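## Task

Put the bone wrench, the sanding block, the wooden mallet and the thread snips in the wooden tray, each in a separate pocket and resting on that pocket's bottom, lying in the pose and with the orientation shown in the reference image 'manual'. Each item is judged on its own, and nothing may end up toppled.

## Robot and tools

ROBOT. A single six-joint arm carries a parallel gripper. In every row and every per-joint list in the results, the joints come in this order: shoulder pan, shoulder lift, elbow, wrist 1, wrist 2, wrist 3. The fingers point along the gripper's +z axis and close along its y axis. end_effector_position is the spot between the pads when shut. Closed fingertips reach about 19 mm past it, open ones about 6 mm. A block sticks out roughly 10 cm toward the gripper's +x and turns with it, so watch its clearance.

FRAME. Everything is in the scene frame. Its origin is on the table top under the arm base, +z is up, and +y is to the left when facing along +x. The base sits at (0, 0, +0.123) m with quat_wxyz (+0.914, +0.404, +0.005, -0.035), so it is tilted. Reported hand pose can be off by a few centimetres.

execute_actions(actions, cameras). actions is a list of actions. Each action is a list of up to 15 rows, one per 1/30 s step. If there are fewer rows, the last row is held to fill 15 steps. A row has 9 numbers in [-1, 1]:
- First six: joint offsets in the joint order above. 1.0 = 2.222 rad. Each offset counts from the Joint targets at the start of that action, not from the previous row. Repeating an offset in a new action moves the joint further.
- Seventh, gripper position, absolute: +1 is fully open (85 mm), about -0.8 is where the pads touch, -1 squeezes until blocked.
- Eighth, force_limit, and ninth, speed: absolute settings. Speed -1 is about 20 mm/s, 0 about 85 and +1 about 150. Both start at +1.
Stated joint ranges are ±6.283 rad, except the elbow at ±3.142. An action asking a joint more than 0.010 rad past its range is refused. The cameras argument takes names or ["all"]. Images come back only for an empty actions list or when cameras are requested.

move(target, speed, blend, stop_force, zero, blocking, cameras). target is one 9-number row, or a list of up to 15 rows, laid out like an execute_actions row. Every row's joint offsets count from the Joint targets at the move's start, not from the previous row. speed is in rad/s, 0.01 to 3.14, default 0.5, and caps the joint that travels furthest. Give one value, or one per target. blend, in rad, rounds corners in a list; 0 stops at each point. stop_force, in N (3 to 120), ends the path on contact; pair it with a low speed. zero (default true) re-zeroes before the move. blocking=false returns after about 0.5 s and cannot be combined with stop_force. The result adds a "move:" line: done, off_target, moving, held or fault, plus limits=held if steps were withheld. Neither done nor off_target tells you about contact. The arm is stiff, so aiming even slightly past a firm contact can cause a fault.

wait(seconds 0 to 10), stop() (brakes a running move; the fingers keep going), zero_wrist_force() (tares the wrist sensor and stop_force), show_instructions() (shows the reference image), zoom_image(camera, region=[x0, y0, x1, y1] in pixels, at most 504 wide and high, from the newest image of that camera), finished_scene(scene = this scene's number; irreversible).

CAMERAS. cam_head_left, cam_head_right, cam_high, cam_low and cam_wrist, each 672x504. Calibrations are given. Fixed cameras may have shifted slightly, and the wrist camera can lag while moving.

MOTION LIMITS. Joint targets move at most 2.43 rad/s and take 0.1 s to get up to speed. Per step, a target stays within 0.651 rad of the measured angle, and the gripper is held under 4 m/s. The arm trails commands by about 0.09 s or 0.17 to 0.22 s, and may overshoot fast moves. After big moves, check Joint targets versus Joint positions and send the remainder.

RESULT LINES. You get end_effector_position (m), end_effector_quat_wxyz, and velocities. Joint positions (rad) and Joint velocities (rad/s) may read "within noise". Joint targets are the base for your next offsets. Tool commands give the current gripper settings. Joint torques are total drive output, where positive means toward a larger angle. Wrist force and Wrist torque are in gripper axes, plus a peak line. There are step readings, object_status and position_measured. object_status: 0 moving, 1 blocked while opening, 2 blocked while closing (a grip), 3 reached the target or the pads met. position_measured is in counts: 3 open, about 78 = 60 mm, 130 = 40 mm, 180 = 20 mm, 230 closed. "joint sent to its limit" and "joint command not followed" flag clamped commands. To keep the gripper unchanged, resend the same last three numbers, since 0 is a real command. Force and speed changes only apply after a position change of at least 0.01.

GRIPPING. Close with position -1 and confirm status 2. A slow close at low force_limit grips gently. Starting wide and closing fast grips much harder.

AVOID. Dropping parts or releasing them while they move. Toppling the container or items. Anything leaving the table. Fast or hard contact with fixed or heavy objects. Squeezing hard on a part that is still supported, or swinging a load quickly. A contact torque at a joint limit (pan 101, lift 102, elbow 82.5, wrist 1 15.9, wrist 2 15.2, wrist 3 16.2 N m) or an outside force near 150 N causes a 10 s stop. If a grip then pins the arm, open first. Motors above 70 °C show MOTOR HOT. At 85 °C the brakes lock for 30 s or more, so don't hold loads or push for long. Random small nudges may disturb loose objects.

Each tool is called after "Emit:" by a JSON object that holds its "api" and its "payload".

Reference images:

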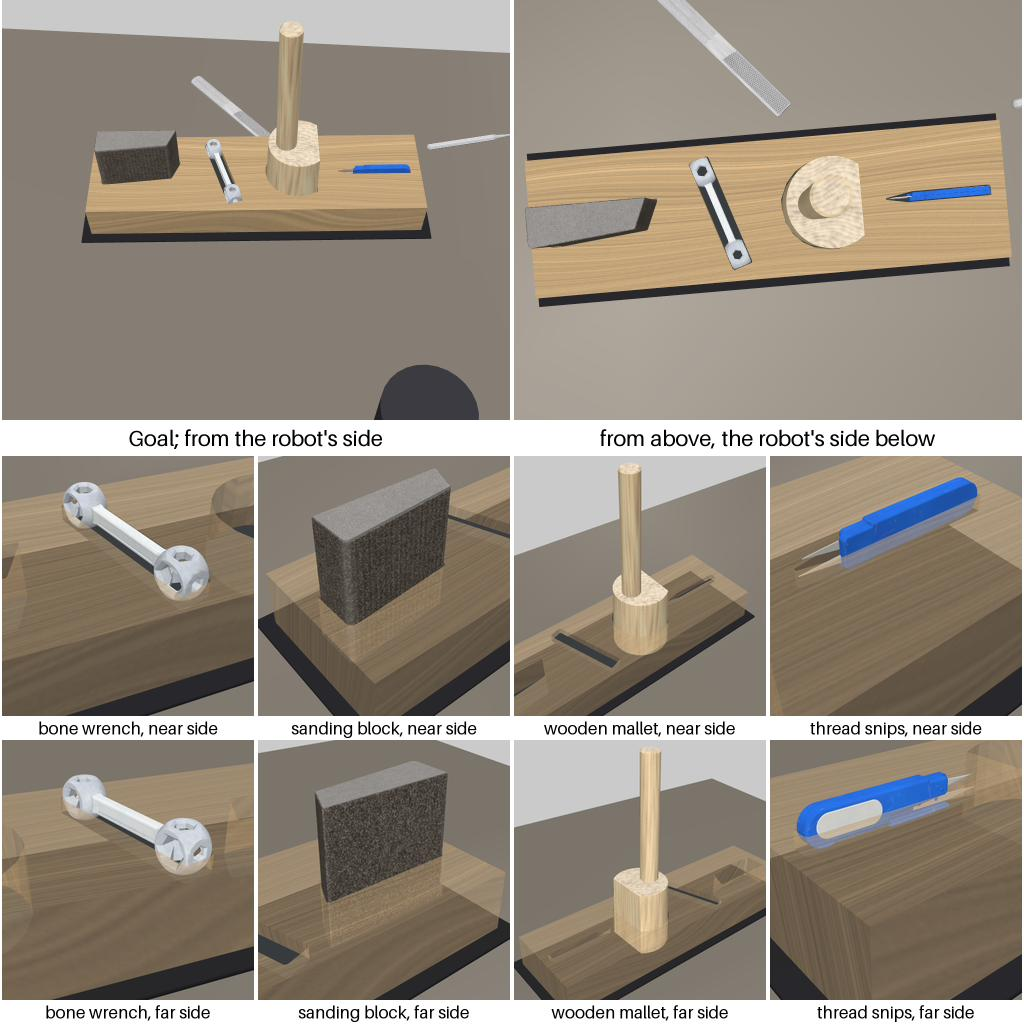

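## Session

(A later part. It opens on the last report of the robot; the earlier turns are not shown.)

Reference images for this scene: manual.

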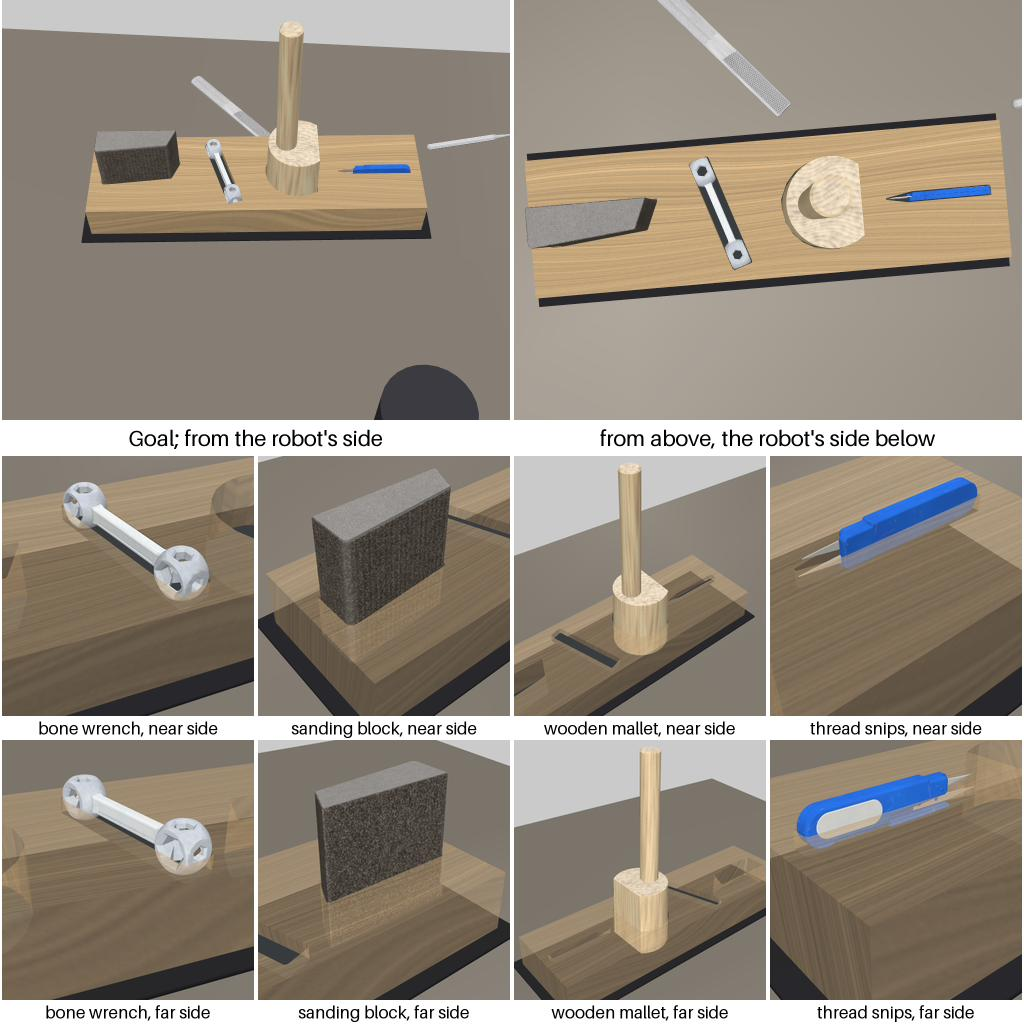

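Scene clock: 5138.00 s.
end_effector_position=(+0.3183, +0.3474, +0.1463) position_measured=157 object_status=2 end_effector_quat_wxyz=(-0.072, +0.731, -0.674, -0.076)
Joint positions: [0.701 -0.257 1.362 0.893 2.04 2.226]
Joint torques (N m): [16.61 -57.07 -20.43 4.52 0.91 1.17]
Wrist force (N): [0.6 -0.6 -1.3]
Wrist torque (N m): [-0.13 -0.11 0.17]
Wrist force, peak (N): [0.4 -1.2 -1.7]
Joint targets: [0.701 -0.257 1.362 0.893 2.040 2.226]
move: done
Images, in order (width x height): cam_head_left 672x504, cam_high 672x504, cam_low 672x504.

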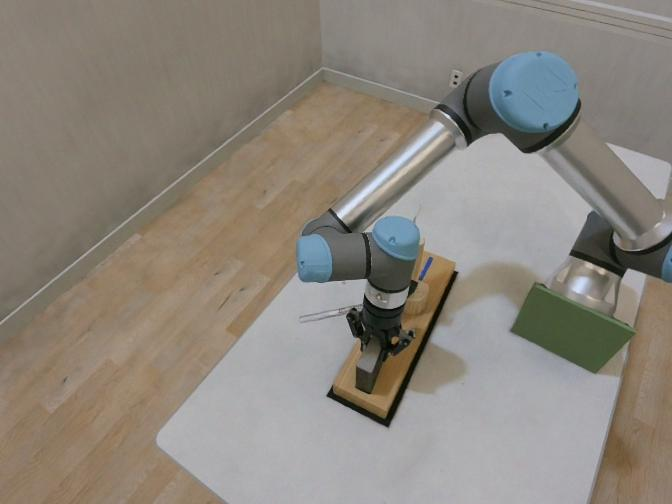

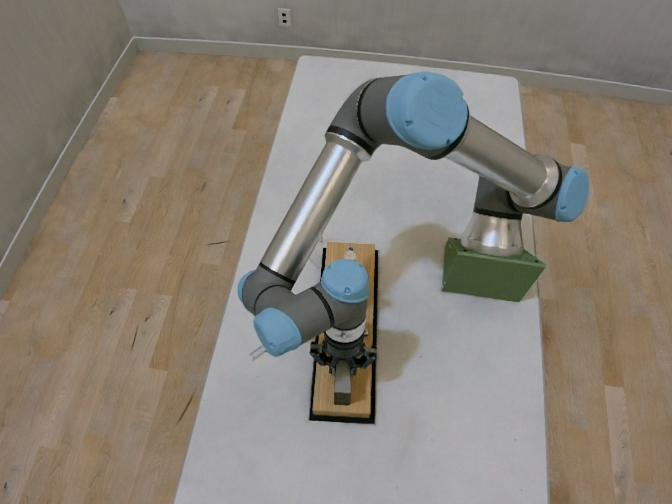

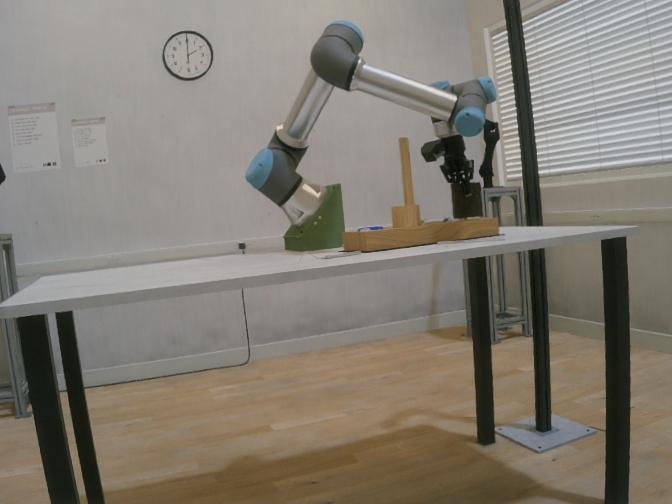

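Emit:
{"api": "move", "payload": {"target": [[-0.00078, -0.00034, -0.00014, 0.00013, 0.00032, -0.00079, -0.98, -0.3, -1], [-0.01447, 0.00813, 0.01222, -0.02716, 0.0059, -0.01487, -0.98, -0.3, -1]], "speed": 0.024, "stop_force": 6, "cameras": ["cam_head_left", "cam_high"]}}

Emit:
{"api": "zoom_image", "payload": {"camera": "cam_head_left", "region": [345, 350, 395, 400]}}

Emit:
{"api": "zoom_image", "payload": {"camera": "cam_high", "region": [322, 365, 362, 415]}}

Scene clock: 5240.73 s.
end_effector_position=(+0.3192, +0.3467, +0.1212) position_measured=157 object_status=2 end_effector_quat_wxyz=(-0.072, +0.731, -0.674, -0.076)
Joint positions: [0.669 -0.238 1.389 0.833 2.053 2.193]
Joint torques (N m): [34.93 -32.75 -18.81 4.28 -0.5 1.12]
Wrist force (N): [0.3 -0.8 -0.9]
Wrist torque (N m): [-0.15 -0.09 0.16]
Wrist force, peak (N): [0.9 -1.1 -1.3]
Joint targets: [0.669 -0.238 1.389 0.833 2.053 2.193]
move: done
Images, in order (width x height): cam_head_left 672x504, cam_high 672x504.

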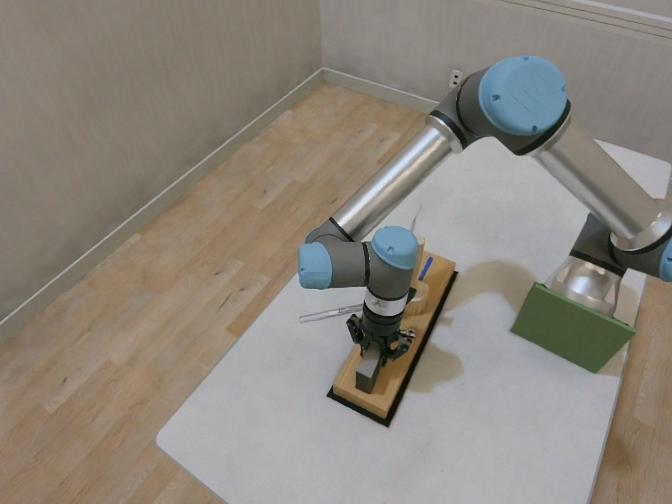

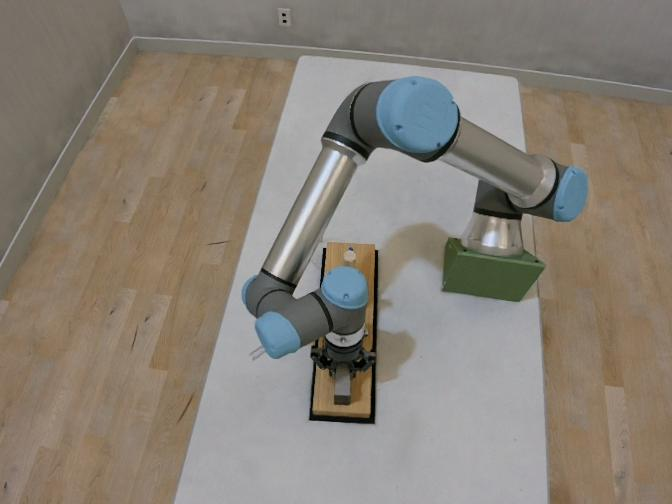

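Scaled by 10.080 from the camera's 672x504 image, which has a finer 960x720 frame.

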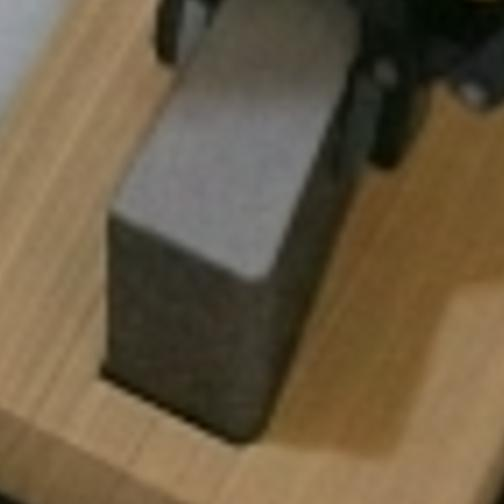

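Scaled by 10.080 from the camera's 672x504 image, which has a finer 960x720 frame.

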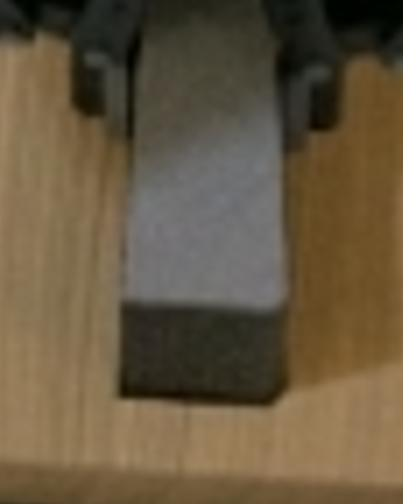

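Emit:
{"api": "move", "payload": {"target": [-0.01742, 0.01134, 0.01278, -0.03263, 0.0068, -0.01809, -0.98, -0.3, -1], "speed": 0.024, "stop_force": 7, "cameras": ["cam_low"]}}

Emit:
{"api": "zoom_image", "payload": {"camera": "cam_low", "region": [430, 170, 510, 250]}}

Scene clock: 5257.67 s.
end_effector_position=(+0.3194, +0.3469, +0.1031) position_measured=157 object_status=2 end_effector_quat_wxyz=(-0.072, +0.731, -0.674, -0.076)
Joint positions: [0.645 -0.223 1.406 0.789 2.062 2.168]
Joint torques (N m): [42.48 -51.29 -20.8 3.78 -1.57 1.27]
Wrist force (N): [1.2 -0.3 -11.4]
Wrist torque (N m): [-0.27 -0.32 0.19]
Wrist force, peak (N): [0.7 -0.1 -16.0]
Joint targets: [0.645 -0.223 1.406 0.789 2.062 2.168]
move: contact; the wrist 1 is farthest, 0.029 rad from its target
Images, in order (width x height): cam_low 672x504.

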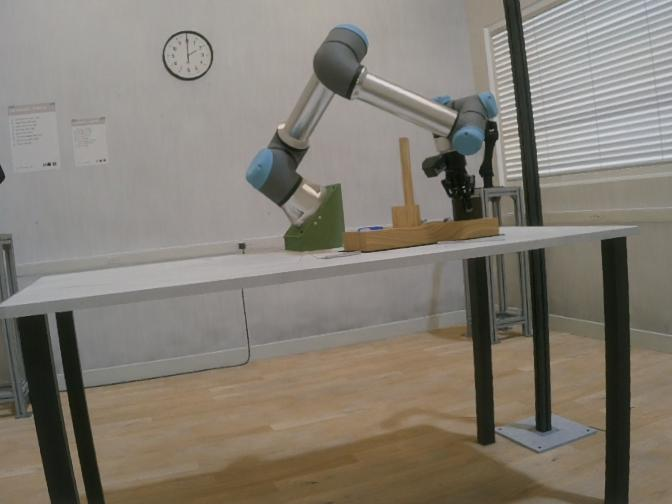

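Scaled by 6.300 from the camera's 672x504 image, which has a finer 960x720 frame.

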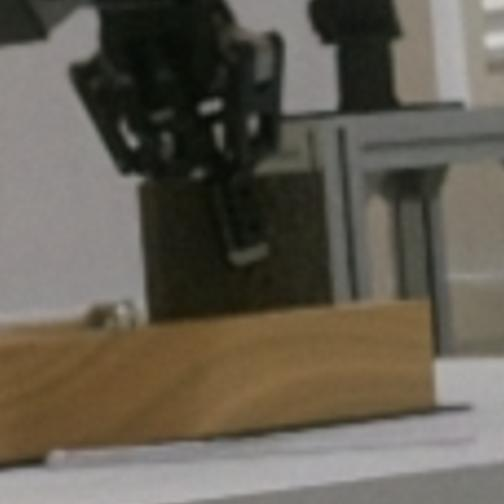

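Emit:
{"api": "move", "payload": {"target": [0.00046, -0.0003, -0.00034, 0.00087, -0.00018, 0.00048, -0.98, -0.3, -1], "speed": 0.02, "cameras": []}}

Scene clock: 5287.30 s.
end_effector_position=(+0.3194, +0.3469, +0.1039) position_measured=157 object_status=2 end_effector_quat_wxyz=(-0.072, +0.731, -0.674, -0.076)
Joint positions: [0.646 -0.224 1.405 0.791 2.062 2.169]
Joint torques (N m): [43.87 -57.34 -21.14 5.42 -2.15 0.98]
Wrist force (N): [-0.1 -1.3 -1.1]
Wrist torque (N m): [-0.21 -0.16 0.16]
Wrist force, peak (N): [1.0 -0.1 -12.1]
Joint targets: [0.646 -0.224 1.405 0.791 2.062 2.169]
move: done
No camera images: "cameras" was empty.

Emit:
{"api": "move", "payload": {"target": [0, 0, 0, 0, 0, 0, 0.2, -1, -1], "speed": 0.1, "cameras": ["cam_low", "cam_head_left"]}}

Emit:
{"api": "zoom_image", "payload": {"camera": "cam_low", "region": [430, 170, 510, 250]}}

Emit:
{"api": "zoom_image", "payload": {"camera": "cam_head_left", "region": [345, 350, 395, 400]}}

Scene clock: 5293.37 s.
end_effector_position=(+0.3194, +0.3469, +0.1039) position_measured=104 object_status=0 end_effector_quat_wxyz=(-0.072, +0.731, -0.674, -0.076)
Joint positions: [0.646 -0.224 1.405 0.791 2.062 2.169]
Joint torques (N m): [26.86 -56.86 -1.72 0.99 -1.11 -1.1]
Wrist force (N): [0.7 -1.0 -1.4]
Wrist torque (N m): [-0.21 -0.15 0.18]
Wrist force, peak (N): [0.6 -1.0 -1.9]
Joint targets: [0.646 -0.224 1.405 0.791 2.062 2.169]
move: done
Images, in order (width x height): cam_head_left 672x504, cam_low 672x504.

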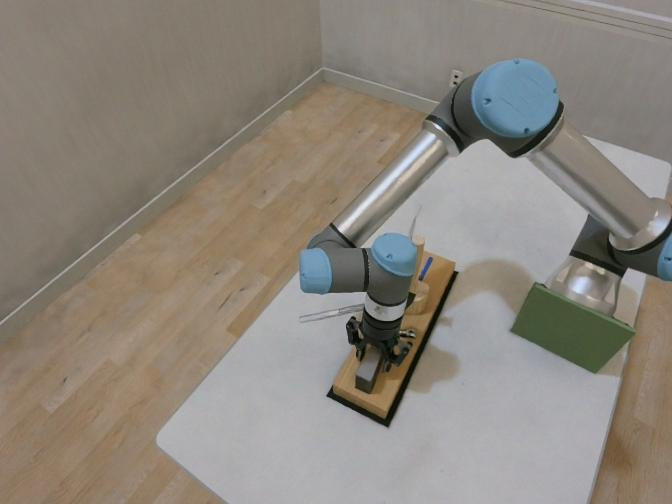

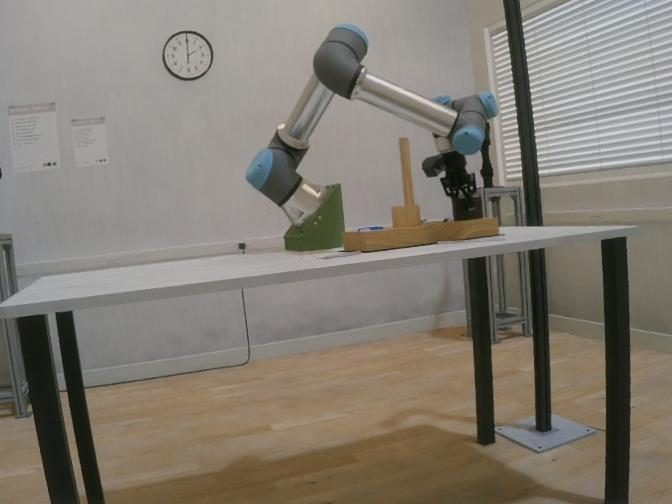

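Scaled by 6.300 from the camera's 672x504 image, which has a finer 960x720 frame.

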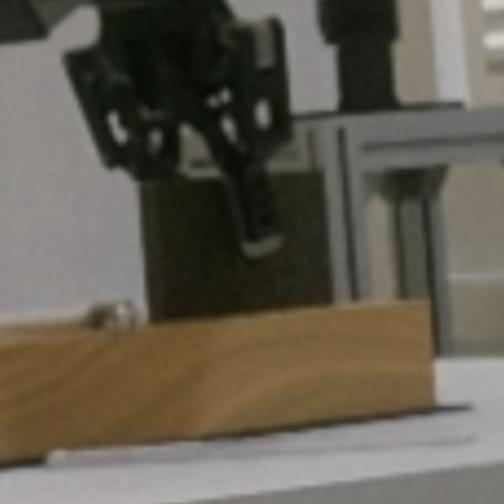

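Scaled by 10.080 from the camera's 672x504 image, which has a finer 960x720 frame.

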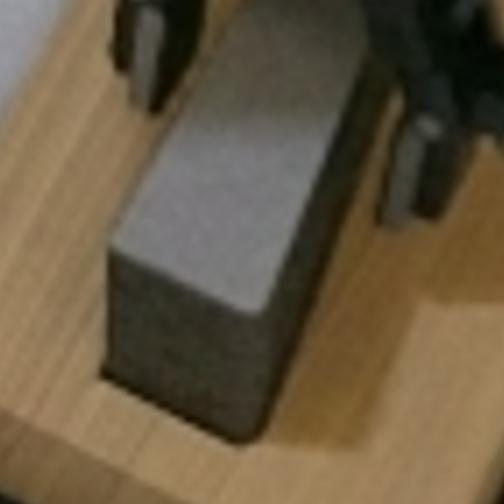

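Emit:
{"api": "move", "payload": {"target": [[0.02394, -0.01503, -0.0198, 0.04613, -0.00954, 0.0248, 0.2, -1, -1], [0.06499, -0.04599, -0.08569, 0.16089, -0.02727, 0.06593, 0.2, -1, -1]], "speed": [0.08, 0.4], "blend": [0.01, 0], "cameras": ["cam_low", "cam_wrist"]}}

Emit:
{"api": "zoom_image", "payload": {"camera": "cam_low", "region": [340, 160, 510, 260]}}

Scene clock: 5313.13 s.
end_effector_position=(+0.3278, +0.3367, +0.2506) position_measured=104 object_status=3 end_effector_quat_wxyz=(-0.072, +0.731, -0.674, -0.076)
Joint positions: [0.791 -0.326 1.215 1.149 2.001 2.316]
Joint torques (N m): [10.8 -17.54 -7.8 2.62 1.57 -0.49]
Wrist force (N): [0.7 -1.3 -1.3]
Wrist torque (N m): [-0.25 -0.07 0.14]
Wrist force, peak (N): [0.0 -1.4 -3.8]
Joint targets: [0.791 -0.326 1.215 1.149 2.001 2.316]
move: done
camera_calibration:
cam_wrist: T_world_to_cam=[[-0.997252, -0.0734207, 0.009898, 0.359767], [-0.0564566, 0.839655, 0.540177, -0.383522], [-0.0479711, 0.538134, -0.841493, 0.174956], [0, 0, 0, 1]] pos_world=[0.345519, 0.254291, 0.350833]
Images, in order (width x height): cam_low 672x504, cam_wrist 672x504.

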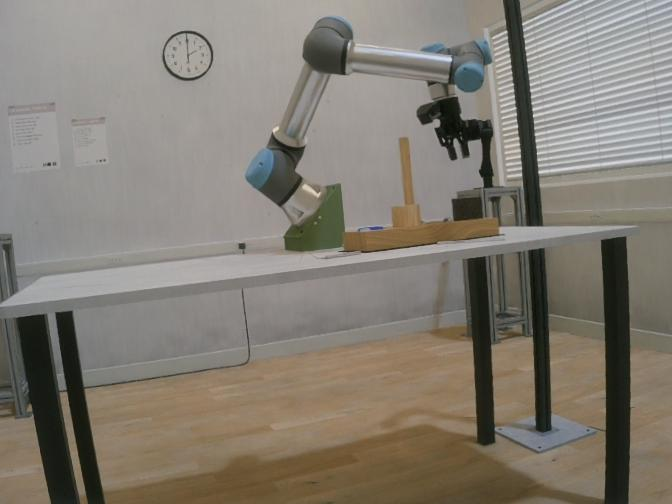

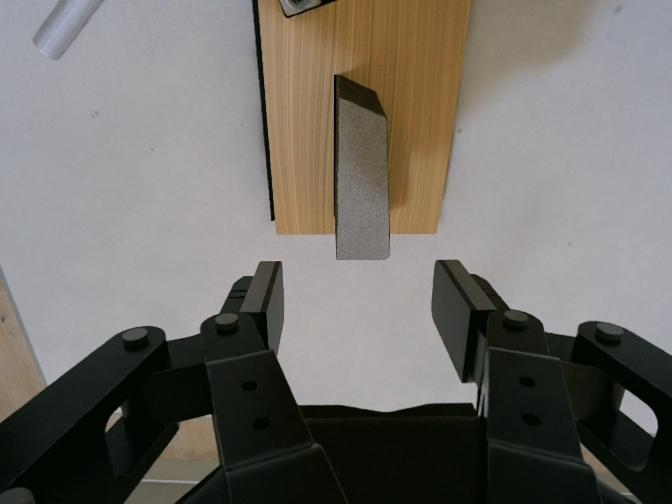

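Scaled by 2.965 from the camera's 672x504 image, which has a finer 960x720 frame.

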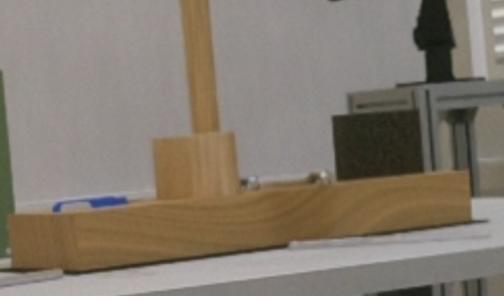

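Emit:
{"api": "finished_scene", "payload": {"scene": 2}}

The scene is finished: the task was done.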